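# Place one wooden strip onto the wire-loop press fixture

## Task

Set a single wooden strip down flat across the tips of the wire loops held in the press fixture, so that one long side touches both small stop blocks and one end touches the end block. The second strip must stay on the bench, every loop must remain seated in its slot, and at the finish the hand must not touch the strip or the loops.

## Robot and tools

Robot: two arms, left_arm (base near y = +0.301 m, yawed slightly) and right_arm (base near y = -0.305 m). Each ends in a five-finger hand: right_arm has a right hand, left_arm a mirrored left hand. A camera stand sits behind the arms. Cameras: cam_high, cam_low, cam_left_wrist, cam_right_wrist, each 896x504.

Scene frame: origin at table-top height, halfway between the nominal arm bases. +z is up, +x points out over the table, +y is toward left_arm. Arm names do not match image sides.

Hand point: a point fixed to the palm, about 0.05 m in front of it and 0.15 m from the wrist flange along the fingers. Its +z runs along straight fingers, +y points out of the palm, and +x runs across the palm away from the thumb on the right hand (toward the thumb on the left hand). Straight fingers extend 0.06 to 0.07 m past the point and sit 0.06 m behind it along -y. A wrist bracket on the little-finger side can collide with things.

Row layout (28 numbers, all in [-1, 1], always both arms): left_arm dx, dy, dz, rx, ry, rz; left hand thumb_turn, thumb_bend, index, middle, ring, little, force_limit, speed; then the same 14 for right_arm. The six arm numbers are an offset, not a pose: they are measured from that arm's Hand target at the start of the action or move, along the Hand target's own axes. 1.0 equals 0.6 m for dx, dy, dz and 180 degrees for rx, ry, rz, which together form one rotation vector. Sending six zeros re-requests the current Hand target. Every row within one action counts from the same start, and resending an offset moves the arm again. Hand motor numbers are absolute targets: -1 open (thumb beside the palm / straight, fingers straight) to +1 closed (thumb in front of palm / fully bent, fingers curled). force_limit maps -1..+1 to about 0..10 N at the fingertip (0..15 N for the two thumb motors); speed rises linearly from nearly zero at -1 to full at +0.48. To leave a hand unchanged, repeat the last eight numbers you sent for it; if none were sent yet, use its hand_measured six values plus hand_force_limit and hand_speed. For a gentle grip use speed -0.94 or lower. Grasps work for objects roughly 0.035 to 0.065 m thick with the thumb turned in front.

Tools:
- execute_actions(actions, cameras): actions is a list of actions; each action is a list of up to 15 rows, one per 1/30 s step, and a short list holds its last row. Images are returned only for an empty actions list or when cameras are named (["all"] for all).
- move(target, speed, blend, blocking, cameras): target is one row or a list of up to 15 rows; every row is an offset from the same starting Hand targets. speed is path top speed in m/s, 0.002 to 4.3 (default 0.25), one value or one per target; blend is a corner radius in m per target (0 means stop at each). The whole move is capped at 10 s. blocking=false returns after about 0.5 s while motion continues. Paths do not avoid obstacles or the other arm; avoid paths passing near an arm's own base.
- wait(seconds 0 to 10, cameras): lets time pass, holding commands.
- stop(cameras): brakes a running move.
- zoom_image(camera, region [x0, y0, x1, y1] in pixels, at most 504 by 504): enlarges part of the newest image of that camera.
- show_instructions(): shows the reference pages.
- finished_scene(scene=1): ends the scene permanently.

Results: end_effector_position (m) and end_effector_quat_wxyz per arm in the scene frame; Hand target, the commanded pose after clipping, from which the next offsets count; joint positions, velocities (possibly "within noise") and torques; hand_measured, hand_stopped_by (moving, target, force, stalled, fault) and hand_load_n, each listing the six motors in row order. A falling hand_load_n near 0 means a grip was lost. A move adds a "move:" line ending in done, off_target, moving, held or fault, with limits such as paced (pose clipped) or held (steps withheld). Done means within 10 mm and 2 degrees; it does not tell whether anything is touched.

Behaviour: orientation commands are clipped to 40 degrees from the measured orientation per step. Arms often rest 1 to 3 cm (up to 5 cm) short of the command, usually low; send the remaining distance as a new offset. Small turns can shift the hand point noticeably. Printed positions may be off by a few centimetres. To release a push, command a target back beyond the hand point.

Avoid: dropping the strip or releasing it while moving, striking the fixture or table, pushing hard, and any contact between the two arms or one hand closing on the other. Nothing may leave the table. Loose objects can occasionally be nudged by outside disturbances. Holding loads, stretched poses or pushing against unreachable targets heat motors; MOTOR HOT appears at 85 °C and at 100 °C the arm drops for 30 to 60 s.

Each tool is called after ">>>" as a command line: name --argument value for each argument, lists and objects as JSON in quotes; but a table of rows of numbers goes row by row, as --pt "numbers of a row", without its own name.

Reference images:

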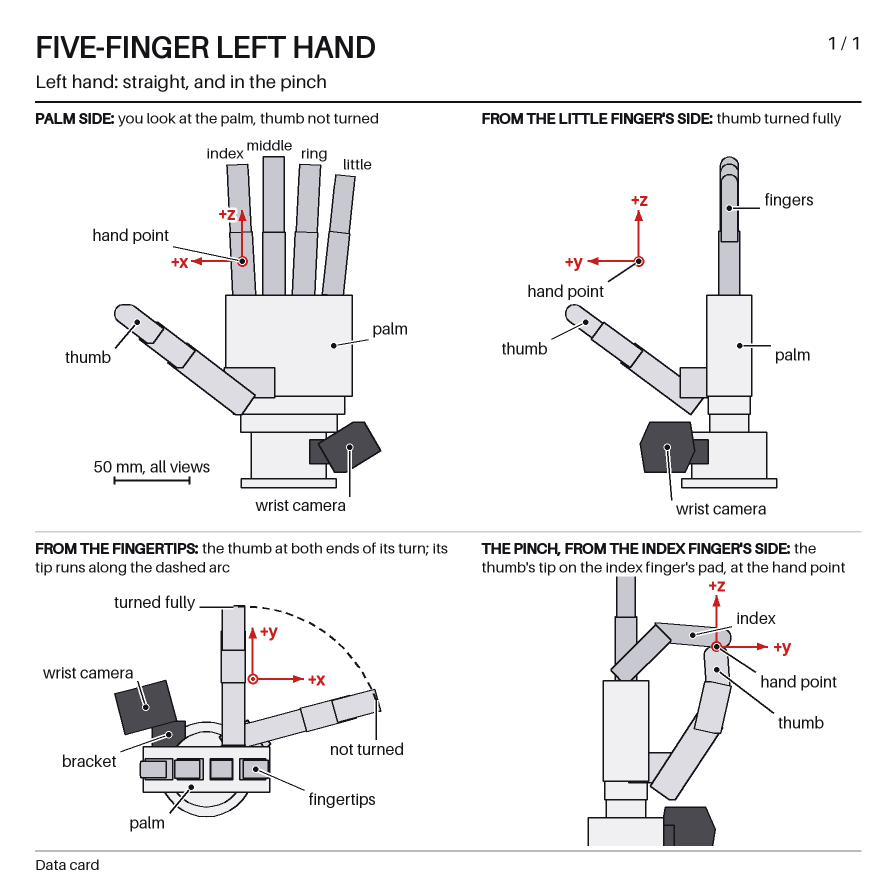

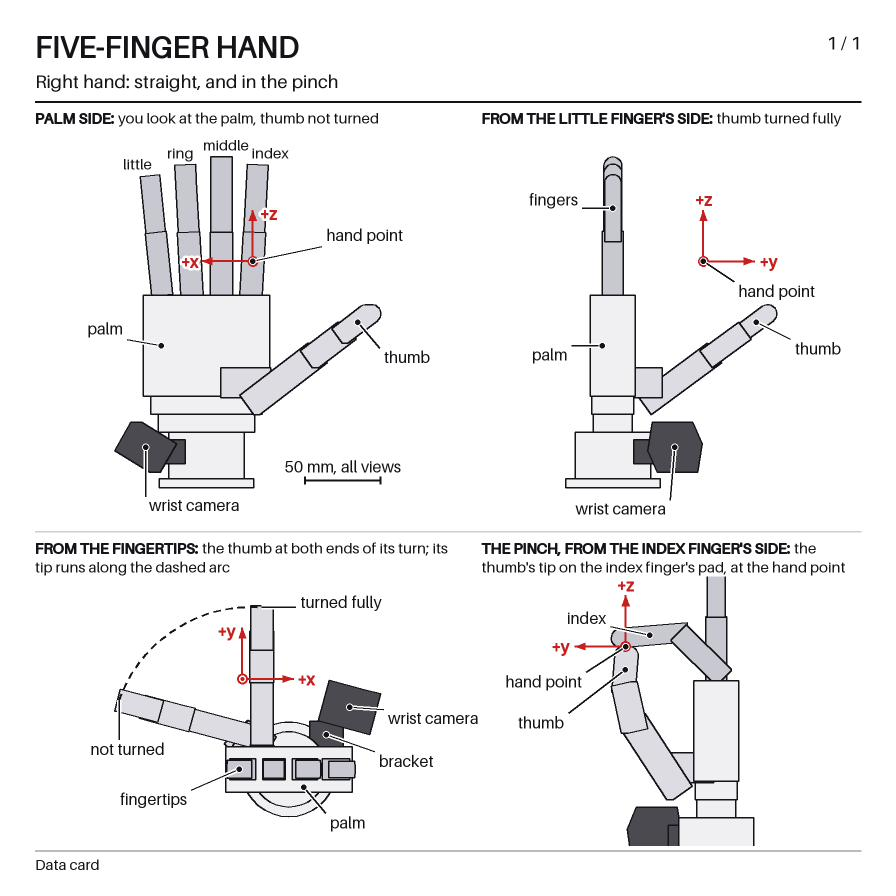

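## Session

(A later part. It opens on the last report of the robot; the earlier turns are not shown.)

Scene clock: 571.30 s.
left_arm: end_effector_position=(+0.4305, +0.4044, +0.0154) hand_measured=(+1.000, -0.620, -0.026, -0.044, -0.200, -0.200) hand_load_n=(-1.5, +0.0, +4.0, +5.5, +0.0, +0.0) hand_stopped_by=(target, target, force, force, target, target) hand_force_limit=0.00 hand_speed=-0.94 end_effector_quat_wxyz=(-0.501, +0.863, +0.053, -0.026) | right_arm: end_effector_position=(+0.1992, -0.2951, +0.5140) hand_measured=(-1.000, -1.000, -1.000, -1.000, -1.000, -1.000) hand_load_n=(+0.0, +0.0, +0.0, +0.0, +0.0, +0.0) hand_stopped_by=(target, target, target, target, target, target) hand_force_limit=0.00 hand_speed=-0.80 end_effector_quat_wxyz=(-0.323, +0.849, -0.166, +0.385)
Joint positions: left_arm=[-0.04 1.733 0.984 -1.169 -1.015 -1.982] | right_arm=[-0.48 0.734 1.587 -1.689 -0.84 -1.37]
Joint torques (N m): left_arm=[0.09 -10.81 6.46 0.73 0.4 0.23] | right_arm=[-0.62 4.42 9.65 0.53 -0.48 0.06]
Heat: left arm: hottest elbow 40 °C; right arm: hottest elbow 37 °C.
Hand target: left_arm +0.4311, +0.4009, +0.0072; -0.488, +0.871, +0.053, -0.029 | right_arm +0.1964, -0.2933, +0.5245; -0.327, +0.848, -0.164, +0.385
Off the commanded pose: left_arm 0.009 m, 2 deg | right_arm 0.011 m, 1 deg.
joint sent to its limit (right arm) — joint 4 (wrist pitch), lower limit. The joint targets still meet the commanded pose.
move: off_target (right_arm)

>>> move --target '[0,-0.0996,-0.0608,0,0,0,1,-0.62,0.28,0.28,-0.2,-0.2,0.0,-0.94,0,0,0,0,0,0,-1,-1,-1,-1,-1,-1,0,-0.8]' --speed 0.08 --cameras '["cam_high","cam_low","cam_left_wrist"]'

Scene clock: 577.23 s.
left_arm: end_effector_position=(+0.4136, +0.4014, +0.0563) hand_measured=(+1.000, -0.620, -0.024, -0.044, -0.200, -0.200) hand_load_n=(+0.0, +0.0, +0.0, +0.0, +0.0, +0.0) hand_stopped_by=(target, target, force, force, target, target) hand_force_limit=0.00 hand_speed=-0.94 end_effector_quat_wxyz=(-0.491, +0.869, +0.043, -0.048) | right_arm: end_effector_position=(+0.1992, -0.2951, +0.5140) hand_measured=(-1.000, -1.000, -1.000, -1.000, -1.000, -1.000) hand_load_n=(+0.0, +0.5, +0.0, +0.0, +0.0, +0.0) hand_stopped_by=(target, target, target, target, target, target) hand_force_limit=0.00 hand_speed=-0.80 end_effector_quat_wxyz=(-0.323, +0.849, -0.166, +0.385)
Joint positions: left_arm=[-0.04 1.637 1.003 -1.315 -0.985 -1.968] | right_arm=[-0.48 0.734 1.587 -1.689 -0.84 -1.37]
Joint torques (N m): left_arm=[0.5 -12.4 11.06 -1.06 -0.65 0.1] | right_arm=[-0.67 4.48 9.63 0.54 -0.48 0.06]
Heat: left arm: hottest elbow 40 °C; right arm: hottest elbow 37 °C.
Hand target: left_arm +0.4312, +0.4009, +0.0774; -0.488, +0.871, +0.053, -0.029 | right_arm +0.1964, -0.2933, +0.5245; -0.327, +0.848, -0.164, +0.385
Off the commanded pose: left_arm 0.027 m, 2 deg | right_arm 0.011 m, 1 deg.
joint sent to its limit (right arm) — joint 4 (wrist pitch), lower limit. The joint targets still meet the commanded pose.
move: off_target (left_arm, right_arm)
Images, in order (width x height): cam_high 896x504, cam_low 896x504, cam_left_wrist 896x504.

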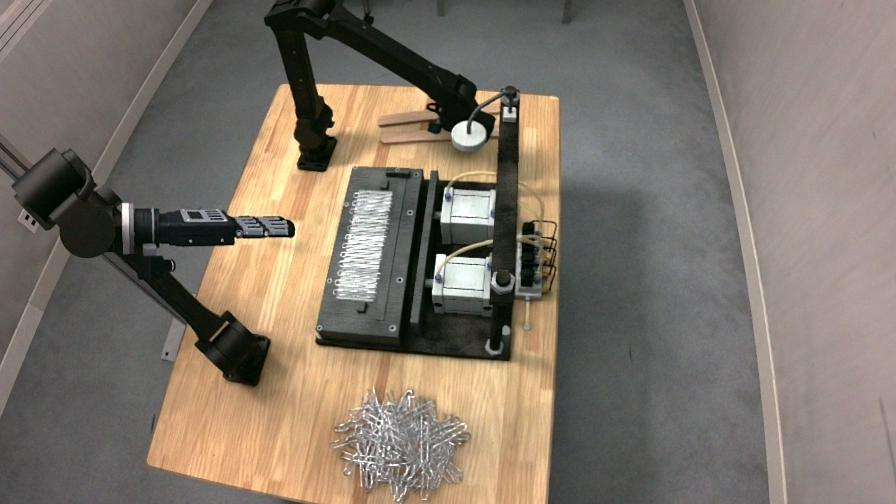

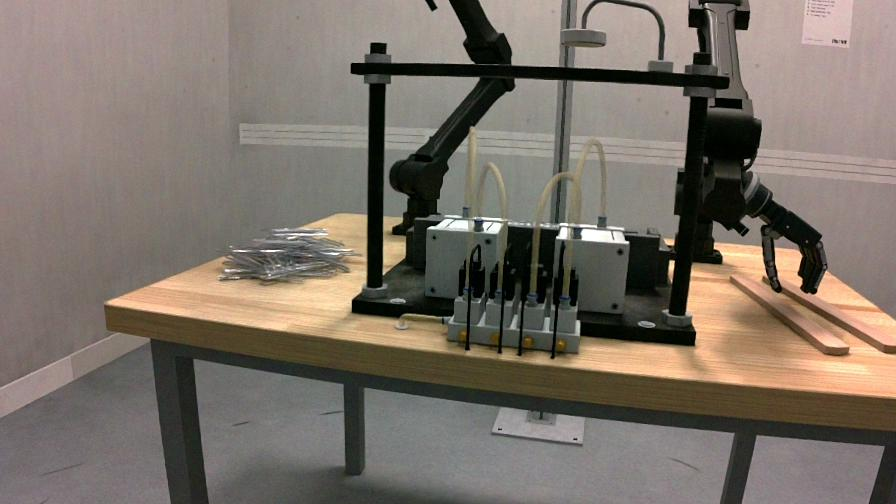

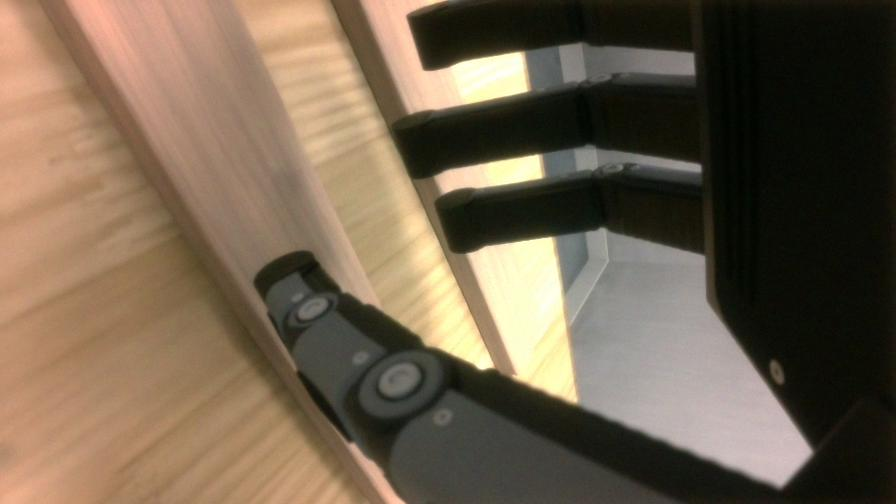

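>>> move --pt "-0.0393 0.0453 0.0215 0 0 0 1 -0.62 -0.2 -0.2 -0.2 -0.2 0.0 -0.3 0 0 0 0 0 0 -1 -1 -1 -1 -1 -1 0 -0.8" --pt "-0.0393 0.088 0.0476 0 0 0 1 -0.62 -0.2 -0.2 -0.2 -0.2 0.0 -0.3 0 0 0 0 0 0 -1 -1 -1 -1 -1 -1 0 -0.8" --speed 0.06 --cameras '["cam_low","cam_left_wrist"]'

>>> zoom_image --camera "cam_low" --region '[710, 230, 896, 380]'

>>> zoom_image --camera "cam_left_wrist" --region '[220, 0, 620, 400]'

Scene clock: 603.90 s.
left_arm: end_effector_position=(+0.4051, +0.4016, +0.0220) hand_measured=(+1.000, -0.620, -0.200, -0.200, -0.200, -0.200) hand_load_n=(+0.0, +0.0, +0.0, +0.0, +0.0, +0.0) hand_stopped_by=(target, target, target, target, target, target) hand_force_limit=0.00 hand_speed=-0.30 end_effector_quat_wxyz=(-0.488, +0.870, +0.056, -0.035) | right_arm: end_effector_position=(+0.1992, -0.2951, +0.5140) hand_measured=(-1.000, -1.000, -1.000, -1.000, -1.000, -1.000) hand_load_n=(+0.0, +0.0, +0.0, +0.0, +0.0, -0.5) hand_stopped_by=(target, target, target, target, target, target) hand_force_limit=0.00 hand_speed=-0.80 end_effector_quat_wxyz=(-0.323, +0.849, -0.166, +0.385)
Joint positions: left_arm=[-0.041 1.668 0.931 -1.194 -0.98 -1.989] | right_arm=[-0.48 0.734 1.587 -1.689 -0.84 -1.37]
Joint torques (N m): left_arm=[-1.14 -10.17 6.32 0.25 -0.6 -0.01] | right_arm=[-0.67 4.37 9.62 0.54 -0.47 0.06]
Heat: left arm: hottest elbow 42 °C; right arm: hottest elbow 37 °C.
Hand target: left_arm +0.4082, +0.3950, +0.0174; -0.488, +0.871, +0.053, -0.029 | right_arm +0.1964, -0.2933, +0.5245; -0.327, +0.848, -0.164, +0.385
Off the commanded pose: left_arm 0.009 m, 1 deg | right_arm 0.011 m, 1 deg.
joint sent to its limit (right arm) — joint 4 (wrist pitch), lower limit. The joint targets still meet the commanded pose.
move: off_target (right_arm)
Images, in order (width x height): cam_low 896x504, cam_left_wrist 896x504.

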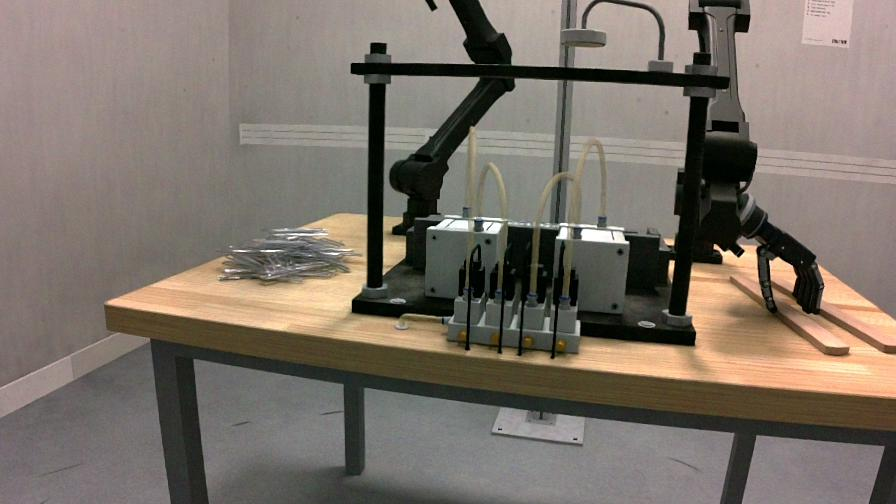

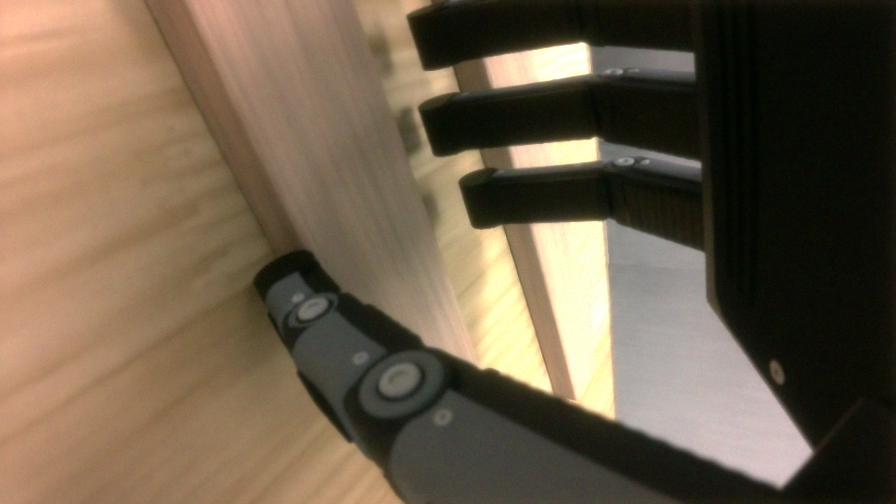

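Scaled by 2.710 from the camera's 896x504 image, which has a finer 1280x720 frame.

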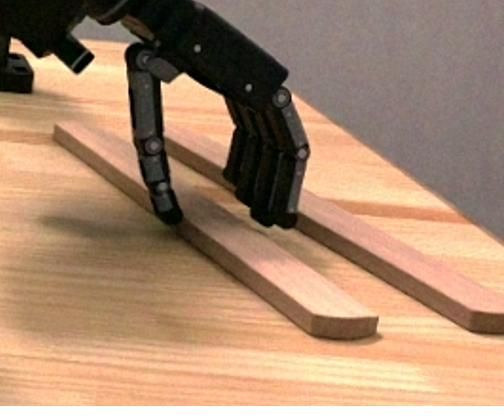

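Scaled by 1.260 from the camera's 896x504 image, which has a finer 1280x720 frame.

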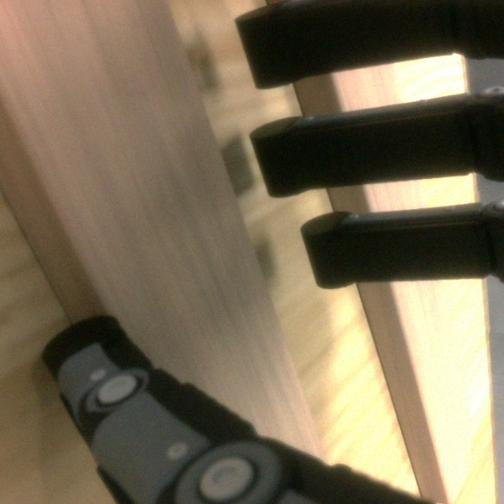

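>>> move --target '[-0.003,0.0187,-0.0177,0,0,0,1,-0.62,-0.2,-0.2,-0.2,-0.2,0.0,-0.3,0,0,0,0,0,0,-1,-1,-1,-1,-1,-1,0,-0.8]' --speed 0.06 --cameras '["cam_low","cam_left_wrist"]'

>>> zoom_image --camera "cam_low" --region '[740, 240, 860, 360]'

>>> zoom_image --camera "cam_left_wrist" --region '[220, 0, 620, 400]'

Scene clock: 610.40 s.
left_arm: end_effector_position=(+0.4071, +0.3888, +0.0175) hand_measured=(+1.000, -0.620, -0.200, -0.200, -0.200, -0.200) hand_load_n=(+0.0, +0.0, +0.0, +1.5, +0.0, +0.0) hand_stopped_by=(target, target, target, target, target, target) hand_force_limit=0.00 hand_speed=-0.30 end_effector_quat_wxyz=(-0.489, +0.870, +0.063, -0.025) | right_arm: end_effector_position=(+0.1992, -0.2951, +0.5140) hand_measured=(-1.000, -1.000, -1.000, -1.000, -1.000, -1.000) hand_load_n=(+0.0, +0.0, +0.0, +0.0, +0.0, +0.0) hand_stopped_by=(target, target, target, target, target, target) hand_force_limit=0.00 hand_speed=-0.80 end_effector_quat_wxyz=(-0.323, +0.849, -0.166, +0.385)
Joint positions: left_arm=[-0.076 1.684 0.931 -1.206 -0.972 -2.052] | right_arm=[-0.48 0.734 1.587 -1.689 -0.84 -1.37]
Joint torques (N m): left_arm=[-1.67 -9.7 7.32 -1.11 -0.38 -0.02] | right_arm=[-0.73 4.42 9.63 0.54 -0.47 0.06]
Heat: left arm: hottest elbow 41 °C; right arm: hottest elbow 37 °C.
Hand target: left_arm +0.4082, +0.3800, +0.0133; -0.488, +0.871, +0.053, -0.029 | right_arm +0.1964, -0.2933, +0.5245; -0.327, +0.848, -0.164, +0.385
Off the commanded pose: left_arm 0.010 m, 1 deg | right_arm 0.011 m, 1 deg.
joint sent to its limit (right arm) — joint 4 (wrist pitch), lower limit. The joint targets still meet the commanded pose.
move: off_target (right_arm)
Images, in order (width x height): cam_low 896x504, cam_left_wrist 896x504.

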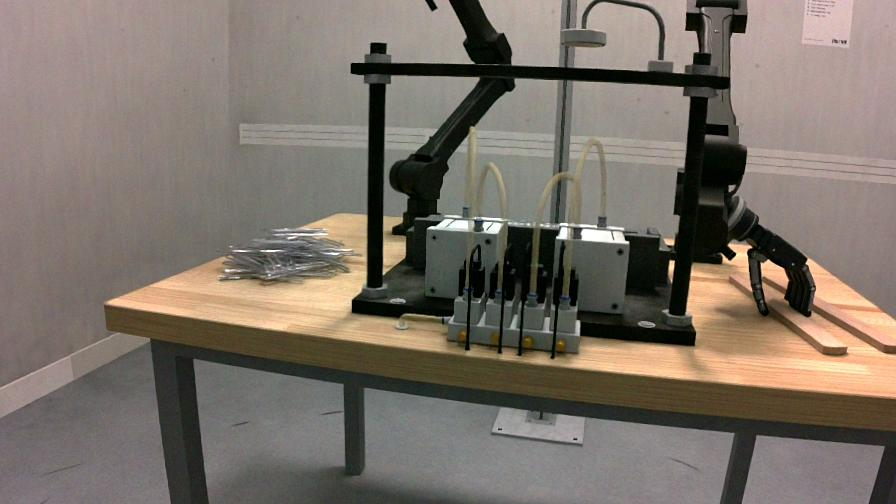

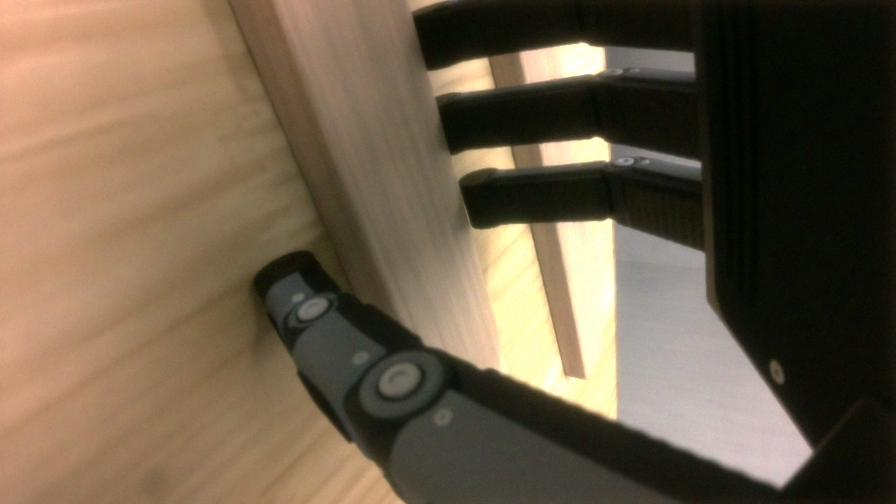

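Scaled by 4.200 from the camera's 896x504 image, which has a finer 1280x720 frame.

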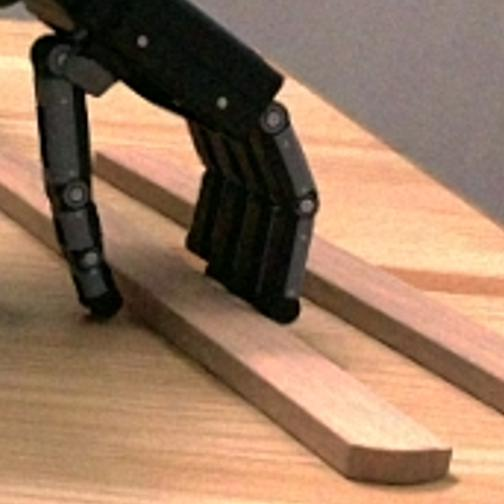

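Scaled by 1.260 from the camera's 896x504 image, which has a finer 1280x720 frame.

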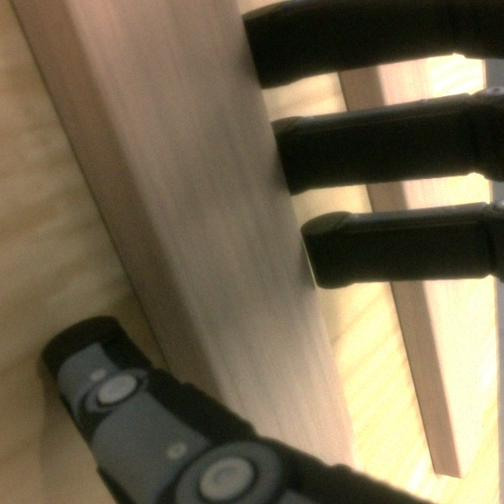

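>>> move --target '[0,0,0,0,0,0,1,-0.2,-0.2,-0.2,-0.2,-0.2,-0.2,-0.92,0,0,0,0,0,0,-1,-1,-1,-1,-1,-1,0,-0.8]' --speed 0.06 --cameras '["cam_low","cam_left_wrist"]'

>>> zoom_image --camera "cam_low" --region '[740, 240, 860, 360]'

>>> zoom_image --camera "cam_left_wrist" --region '[220, 0, 620, 400]'

Scene clock: 619.80 s.
left_arm: end_effector_position=(+0.4071, +0.3880, +0.0175) hand_measured=(+1.000, -0.328, -0.200, -0.200, -0.200, -0.200) hand_load_n=(+0.5, +5.5, +0.0, +9.0, +0.5, +0.0) hand_stopped_by=(target, force, target, target, target, target) hand_force_limit=-0.20 hand_speed=-0.92 end_effector_quat_wxyz=(-0.489, +0.870, +0.062, -0.024) | right_arm: end_effector_position=(+0.1992, -0.2951, +0.5140) hand_measured=(-1.000, -1.000, -1.000, -1.000, -1.000, -1.000) hand_load_n=(-0.5, +0.5, +0.0, +0.0, +0.0, +0.0) hand_stopped_by=(target, target, target, target, target, target) hand_force_limit=0.00 hand_speed=-0.80 end_effector_quat_wxyz=(-0.323, +0.849, -0.166, +0.385)
Joint positions: left_arm=[-0.078 1.684 0.931 -1.207 -0.972 -2.053] | right_arm=[-0.48 0.734 1.587 -1.689 -0.84 -1.37]
Joint torques (N m): left_arm=[-1.96 -9.52 7.27 -0.94 -0.39 -0.03] | right_arm=[-0.62 4.42 9.65 0.53 -0.48 0.06]
Heat: left arm: hottest shoulder 40 °C; right arm: hottest elbow 37 °C.
Hand target: left_arm +0.4081, +0.3800, +0.0133; -0.488, +0.871, +0.053, -0.029 | right_arm +0.1964, -0.2933, +0.5245; -0.327, +0.848, -0.164, +0.385
Off the commanded pose: left_arm 0.009 m, 1 deg | right_arm 0.011 m, 1 deg.
joint sent to its limit (right arm) — joint 4 (wrist pitch), lower limit. The joint targets still meet the commanded pose.
move: off_target (right_arm)
Images, in order (width x height): cam_low 896x504, cam_left_wrist 896x504.

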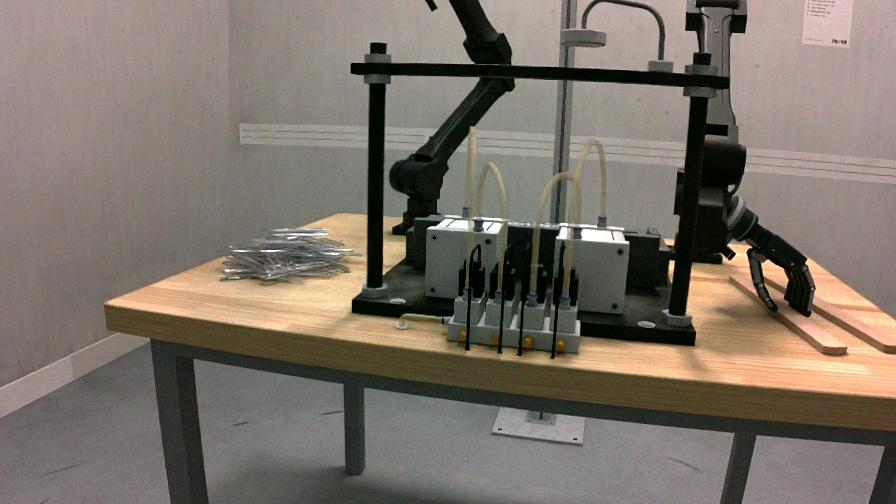

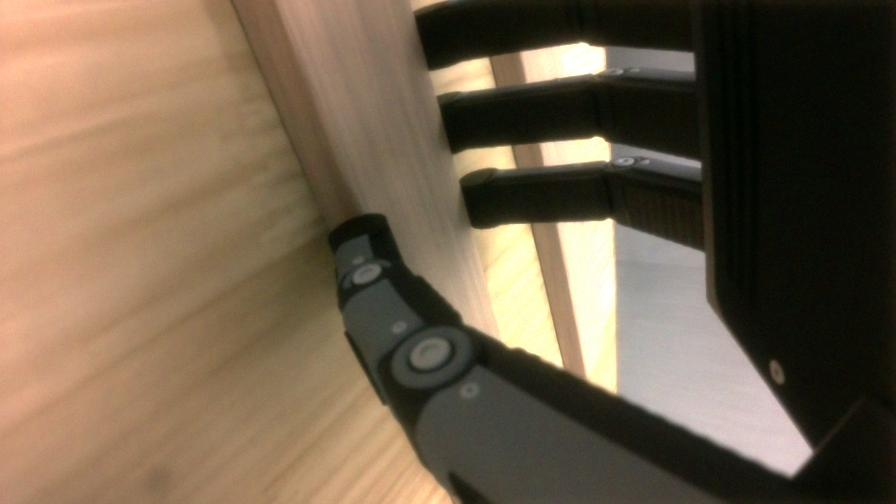

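Scaled by 4.200 from the camera's 896x504 image, which has a finer 1280x720 frame.

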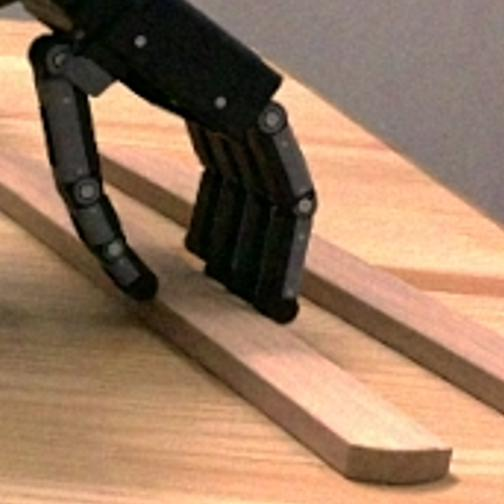

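Scaled by 1.260 from the camera's 896x504 image, which has a finer 1280x720 frame.

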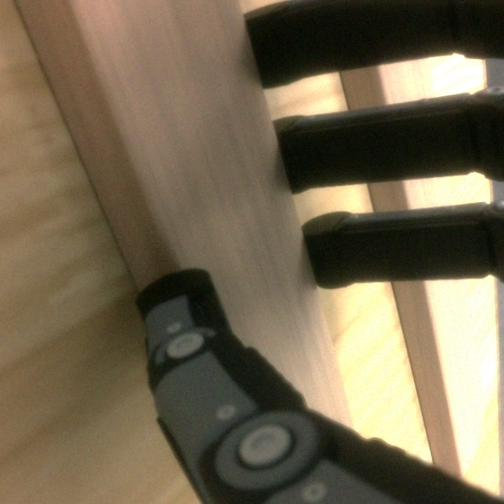

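>>> move --target '[0.0035,-0.0162,0.0232,0,0,0,1,-0.6,-0.15,-0.15,-0.2,-0.2,-0.2,-0.3,0,0,0,0,0,0,-1,-1,-1,-1,-1,-1,0,-0.8]' --speed 0.06 --cameras '["cam_low","cam_left_wrist"]'

>>> zoom_image --camera "cam_low" --region '[740, 240, 860, 360]'

>>> zoom_image --camera "cam_left_wrist" --region '[220, 0, 620, 400]'

Scene clock: 636.47 s.
left_arm: end_effector_position=(+0.4090, +0.3892, +0.0164) hand_measured=(+1.000, -0.600, -0.156, -0.200, -0.200, -0.200) hand_load_n=(+0.0, +0.0, +0.5, -2.0, +0.5, +0.0) hand_stopped_by=(target, target, force, force, target, target) hand_force_limit=-0.20 hand_speed=-0.30 end_effector_quat_wxyz=(-0.490, +0.870, +0.044, -0.028) | right_arm: end_effector_position=(+0.1992, -0.2951, +0.5140) hand_measured=(-1.000, -1.000, -1.000, -1.000, -1.000, -1.000) hand_load_n=(+0.0, +0.5, +0.0, +0.0, +0.0, +0.0) hand_stopped_by=(target, target, target, target, target, target) hand_force_limit=0.00 hand_speed=-0.80 end_effector_quat_wxyz=(-0.323, +0.849, -0.166, +0.385)
Joint positions: left_arm=[-0.074 1.684 0.931 -1.185 -0.982 -1.999] | right_arm=[-0.48 0.734 1.587 -1.689 -0.84 -1.37]
Joint torques (N m): left_arm=[1.55 -10.46 5.9 0.32 -0.62 0.15] | right_arm=[-0.67 4.37 9.65 0.55 -0.48 0.06]
Heat: left arm: hottest shoulder 39 °C; right arm: hottest elbow 37 °C.
Hand target: left_arm +0.4083, +0.3970, +0.0143; -0.488, +0.871, +0.053, -0.029 | right_arm +0.1964, -0.2933, +0.5245; -0.327, +0.848, -0.164, +0.385
Off the commanded pose: left_arm 0.008 m, 1 deg | right_arm 0.011 m, 1 deg.
joint sent to its limit (right arm) — joint 4 (wrist pitch), lower limit. The joint targets still meet the commanded pose.
move: off_target (right_arm)
Images, in order (width x height): cam_low 896x504, cam_left_wrist 896x504.

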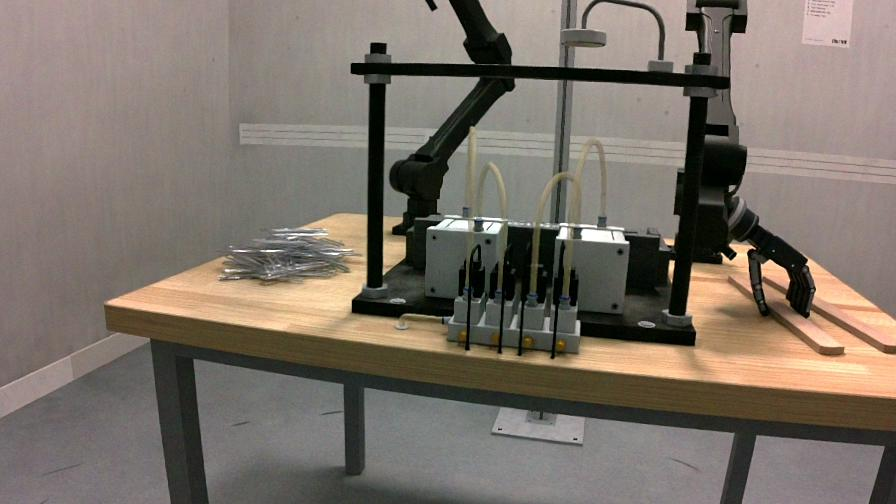

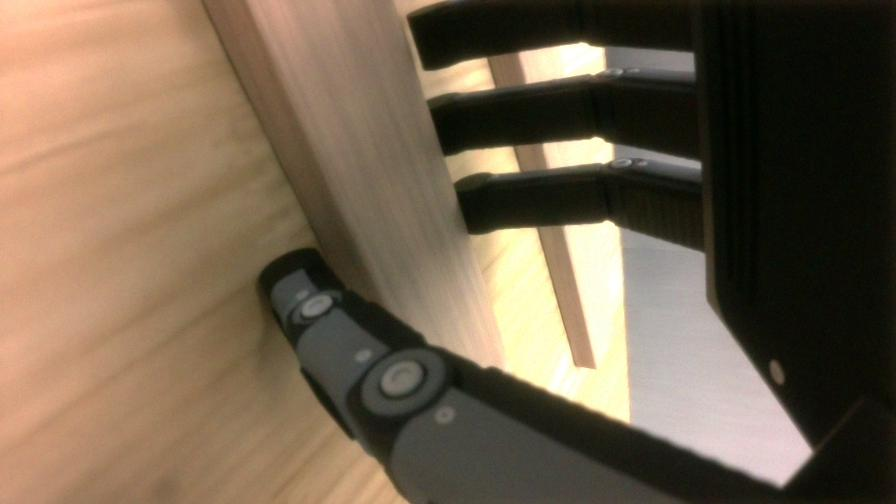

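Scaled by 4.200 from the camera's 896x504 image, which has a finer 1280x720 frame.

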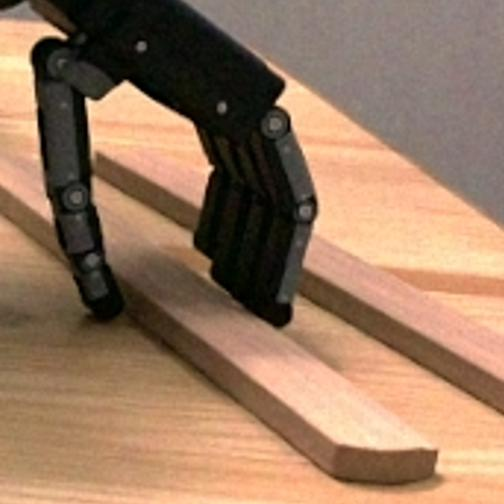

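Scaled by 1.260 from the camera's 896x504 image, which has a finer 1280x720 frame.

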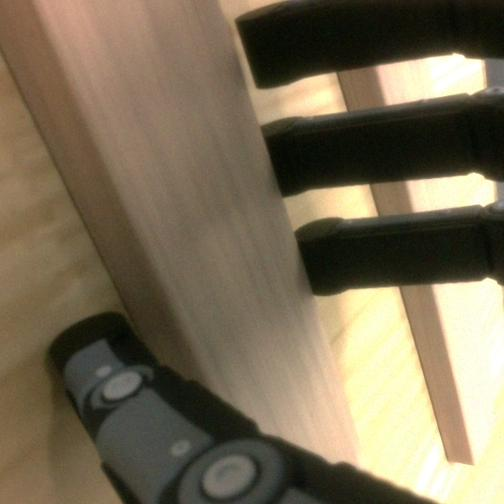

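>>> move --target '[0.0016,-0.0085,0.0108,0,0,0,1,-0.6,-0.15,-0.15,-0.2,-0.2,-0.2,-0.3,0,0,0,0,0,0,-1,-1,-1,-1,-1,-1,0,-0.8]' --speed 0.06

>>> move --target '[0,0,0,0,0,0,1,-0.6,0.25,0.25,-0.2,-0.2,0.1,-0.93,0,0,0,0,0,0,-1,-1,-1,-1,-1,-1,0,-0.8]' --speed 0.06 --cameras '["cam_low","cam_left_wrist"]'

>>> zoom_image --camera "cam_low" --region '[740, 240, 860, 360]'

>>> zoom_image --camera "cam_left_wrist" --region '[220, 0, 620, 400]'

Scene clock: 643.83 s.
left_arm: end_effector_position=(+0.4115, +0.3961, +0.0160) hand_measured=(+1.000, -0.600, -0.156, -0.200, -0.200, -0.200) hand_load_n=(+0.0, +0.0, +0.0, -2.5, +0.0, +0.0) hand_stopped_by=(target, target, force, force, target, target) hand_force_limit=-0.20 hand_speed=-0.30 end_effector_quat_wxyz=(-0.491, +0.870, +0.041, -0.029) | right_arm: end_effector_position=(+0.1992, -0.2951, +0.5140) hand_measured=(-1.000, -1.000, -1.000, -1.000, -1.000, -1.000) hand_load_n=(+0.0, +0.0, +0.0, +0.0, +0.0, +0.0) hand_stopped_by=(target, target, target, target, target, target) hand_force_limit=0.00 hand_speed=-0.80 end_effector_quat_wxyz=(-0.323, +0.849, -0.166, +0.385)
Joint positions: left_arm=[-0.056 1.684 0.931 -1.159 -0.991 -1.962] | right_arm=[-0.48 0.734 1.587 -1.689 -0.84 -1.37]
Joint torques (N m): left_arm=[2.08 -12.16 5.15 0.61 -0.51 0.11] | right_arm=[-0.73 4.42 9.63 0.54 -0.47 0.06]
Heat: left arm: hottest shoulder 39 °C; right arm: hottest elbow 37 °C.
Hand target: left_arm +0.4081, +0.4052, +0.0153; -0.488, +0.871, +0.053, -0.029 | right_arm +0.1964, -0.2933, +0.5245; -0.327, +0.848, -0.164, +0.385
Off the commanded pose: left_arm 0.010 m, 1 deg | right_arm 0.011 m, 1 deg.
joint sent to its limit (right arm) — joint 4 (wrist pitch), lower limit. The joint targets still meet the commanded pose.
move: off_target (right_arm)

Scene clock: 644.87 s.
left_arm: end_effector_position=(+0.4102, +0.4030, +0.0162) hand_measured=(+1.000, -0.602, -0.034, -0.050, -0.200, -0.200) hand_load_n=(-1.0, +5.0, +4.0, +6.0, +0.0, +0.0) hand_stopped_by=(target, target, force, force, target, target) hand_force_limit=0.10 hand_speed=-0.93 end_effector_quat_wxyz=(-0.494, +0.868, +0.047, -0.031) | right_arm: end_effector_position=(+0.1992, -0.2951, +0.5140) hand_measured=(-1.000, -1.000, -1.000, -1.000, -1.000, -1.000) hand_load_n=(-0.5, +0.0, +0.0, +0.0, +0.0, +0.0) hand_stopped_by=(target, target, target, target, target, target) hand_force_limit=0.00 hand_speed=-0.80 end_effector_quat_wxyz=(-0.323, +0.849, -0.166, +0.385)
Joint positions: left_arm=[-0.041 1.684 0.928 -1.155 -0.999 -1.962] | right_arm=[-0.48 0.734 1.587 -1.689 -0.84 -1.37]
Joint torques (N m): left_arm=[0.5 -11.69 5.38 0.44 -0.26 0.15] | right_arm=[-0.62 4.31 9.62 0.54 -0.47 0.06]
Heat: left arm: hottest shoulder 39 °C; right arm: hottest elbow 37 °C.
Hand target: left_arm +0.4081, +0.4053, +0.0153; -0.488, +0.871, +0.053, -0.029 | right_arm +0.1964, -0.2933, +0.5245; -0.327, +0.848, -0.164, +0.385
Off the commanded pose: left_arm 0.003 m, 1 deg | right_arm 0.011 m, 1 deg.
joint sent to its limit (right arm) — joint 4 (wrist pitch), lower limit. The joint targets still meet the commanded pose.
move: off_target (right_arm)
Images, in order (width x height): cam_low 896x504, cam_left_wrist 896x504.

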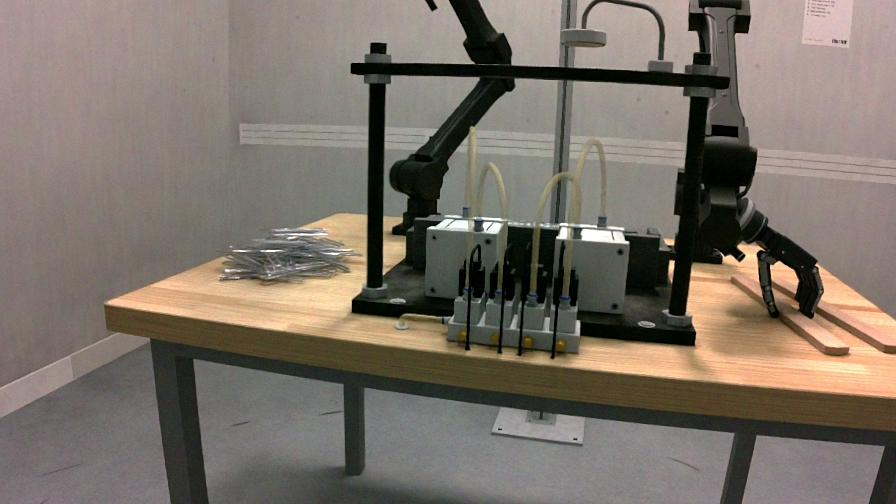

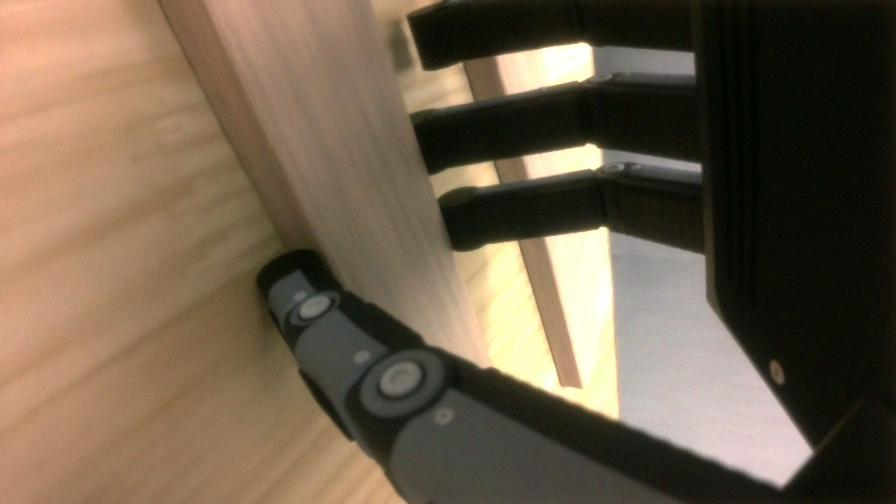

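Scaled by 4.200 from the camera's 896x504 image, which has a finer 1280x720 frame.

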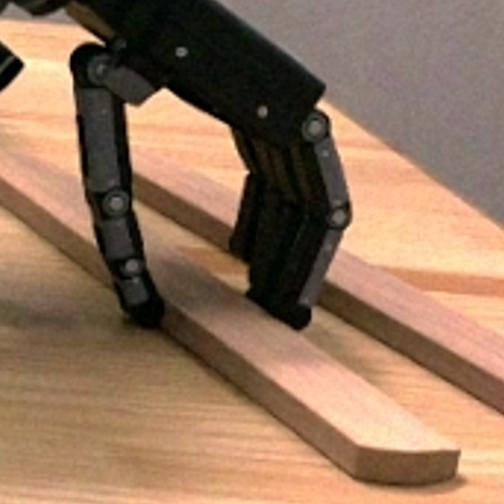

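Scaled by 1.260 from the camera's 896x504 image, which has a finer 1280x720 frame.

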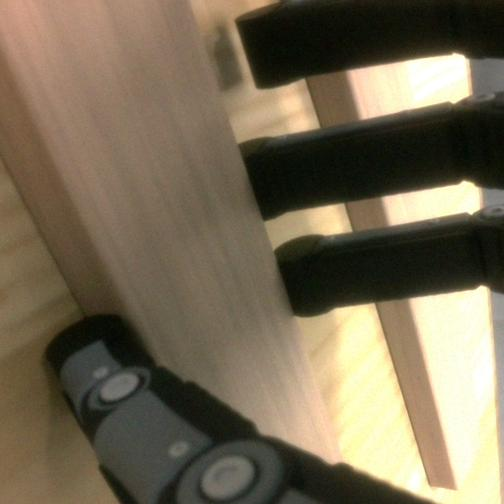

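>>> move --target '[0,0,0,0,0,0,1,-0.4,0.25,0.25,-0.2,-0.2,0.1,-0.93,0,0,0,0,0,0,-1,-1,-1,-1,-1,-1,0,-0.8]' --speed 0.06

>>> move --target '[0,-0.0498,-0.0304,0,0,0,1,-0.4,0.25,0.25,-0.2,-0.2,0.1,-0.93,0,0,0,0,0,0,-1,-1,-1,-1,-1,-1,0,-0.8]' --speed 0.04 --cameras '["cam_low","cam_left_wrist"]'

>>> zoom_image --camera "cam_low" --region '[740, 240, 860, 360]'

>>> zoom_image --camera "cam_left_wrist" --region '[220, 0, 620, 400]'

Scene clock: 650.97 s.
left_arm: end_effector_position=(+0.4103, +0.4030, +0.0164) hand_measured=(+1.000, -0.592, -0.034, -0.050, -0.200, -0.200) hand_load_n=(-0.5, +8.5, +5.0, +7.0, +0.0, +0.0) hand_stopped_by=(target, force, force, force, target, target) hand_force_limit=0.10 hand_speed=-0.93 end_effector_quat_wxyz=(-0.494, +0.868, +0.047, -0.030) | right_arm: end_effector_position=(+0.1992, -0.2951, +0.5140) hand_measured=(-1.000, -1.000, -1.000, -1.000, -1.000, -1.000) hand_load_n=(+0.0, +0.0, +0.0, +0.0, +0.0, +0.0) hand_stopped_by=(target, target, target, target, target, target) hand_force_limit=0.00 hand_speed=-0.80 end_effector_quat_wxyz=(-0.323, +0.849, -0.166, +0.385)
Joint positions: left_arm=[-0.041 1.684 0.928 -1.155 -0.999 -1.962] | right_arm=[-0.48 0.734 1.587 -1.689 -0.84 -1.37]
Joint torques (N m): left_arm=[1.08 -12.28 5.5 0.47 -0.26 0.09] | right_arm=[-0.73 4.42 9.63 0.54 -0.48 0.06]
Heat: left arm: hottest shoulder 40 °C; right arm: hottest elbow 37 °C.
Hand target: left_arm +0.4082, +0.4053, +0.0154; -0.488, +0.871, +0.053, -0.029 | right_arm +0.1964, -0.2933, +0.5245; -0.327, +0.848, -0.164, +0.385
Off the commanded pose: left_arm 0.003 m, 1 deg | right_arm 0.011 m, 1 deg.
joint sent to its limit (right arm) — joint 4 (wrist pitch), lower limit. The joint targets still meet the commanded pose.
move: off_target (right_arm)

Scene clock: 652.33 s.
left_arm: end_effector_position=(+0.4009, +0.4020, +0.0329) hand_measured=(+1.000, -0.592, -0.034, -0.050, -0.200, -0.200) hand_load_n=(-0.5, +9.0, +3.5, +7.0, +0.0, +0.0) hand_stopped_by=(target, force, force, force, target, target) hand_force_limit=0.10 hand_speed=-0.93 end_effector_quat_wxyz=(-0.490, +0.870, +0.045, -0.039) | right_arm: end_effector_position=(+0.1992, -0.2951, +0.5140) hand_measured=(-1.000, -1.000, -1.000, -1.000, -1.000, -1.000) hand_load_n=(+0.0, +0.0, +0.0, +0.0, +0.0, +0.0) hand_stopped_by=(target, target, target, target, target, target) hand_force_limit=0.00 hand_speed=-0.80 end_effector_quat_wxyz=(-0.323, +0.849, -0.166, +0.385)
Joint positions: left_arm=[-0.041 1.638 0.928 -1.216 -0.986 -1.962] | right_arm=[-0.48 0.734 1.587 -1.689 -0.84 -1.37]
Joint torques (N m): left_arm=[1.08 -12.51 8.51 -1.1 -0.68 0.17] | right_arm=[-0.62 4.42 9.63 0.53 -0.48 0.06]
Heat: left arm: hottest shoulder 40 °C; right arm: hottest elbow 37 °C.
Hand target: left_arm +0.4082, +0.4053, +0.0503; -0.488, +0.871, +0.053, -0.029 | right_arm +0.1964, -0.2933, +0.5245; -0.327, +0.848, -0.164, +0.385
Off the commanded pose: left_arm 0.019 m, 1 deg | right_arm 0.011 m, 1 deg.
joint sent to its limit (right arm) — joint 4 (wrist pitch), lower limit. The joint targets still meet the commanded pose.
move: off_target (left_arm, right_arm)
Images, in order (width x height): cam_low 896x504, cam_left_wrist 896x504.

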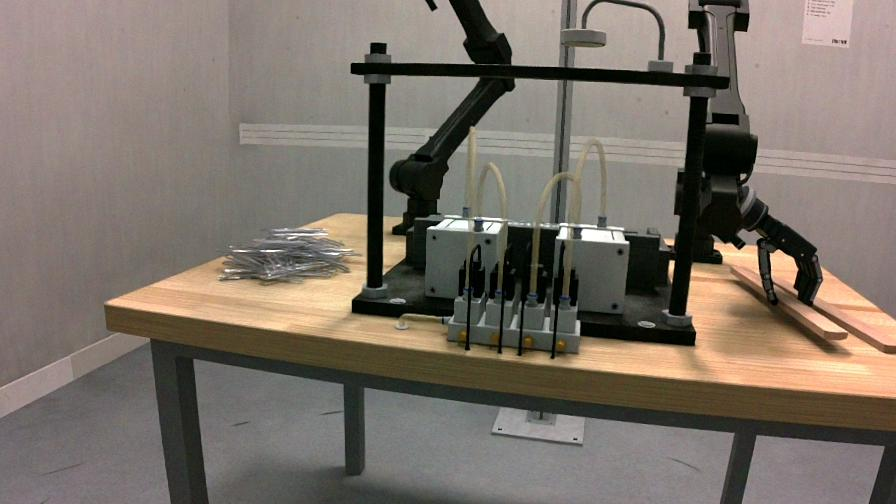

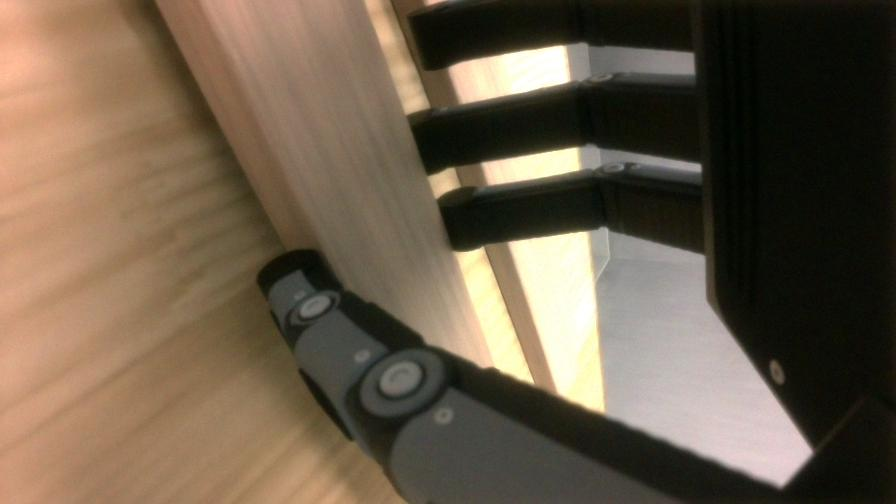

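Scaled by 4.200 from the camera's 896x504 image, which has a finer 1280x720 frame.

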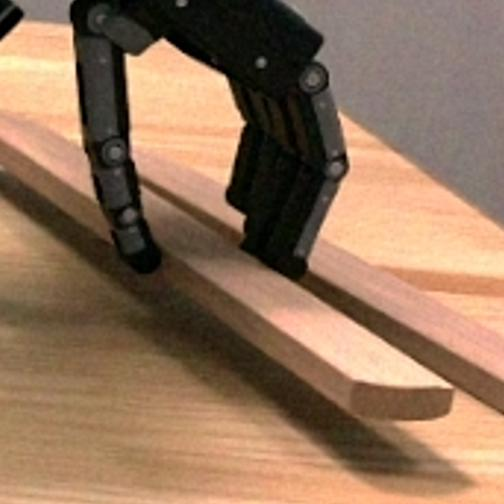

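Scaled by 1.260 from the camera's 896x504 image, which has a finer 1280x720 frame.

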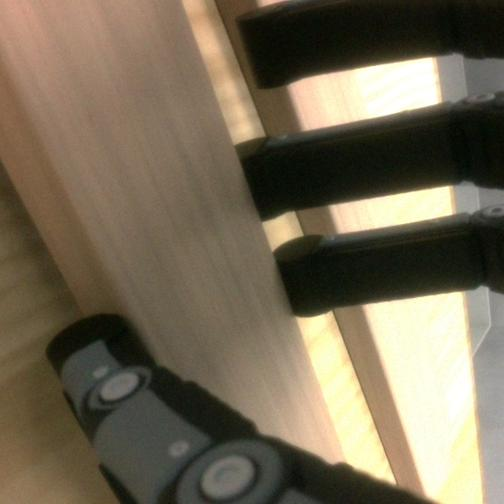

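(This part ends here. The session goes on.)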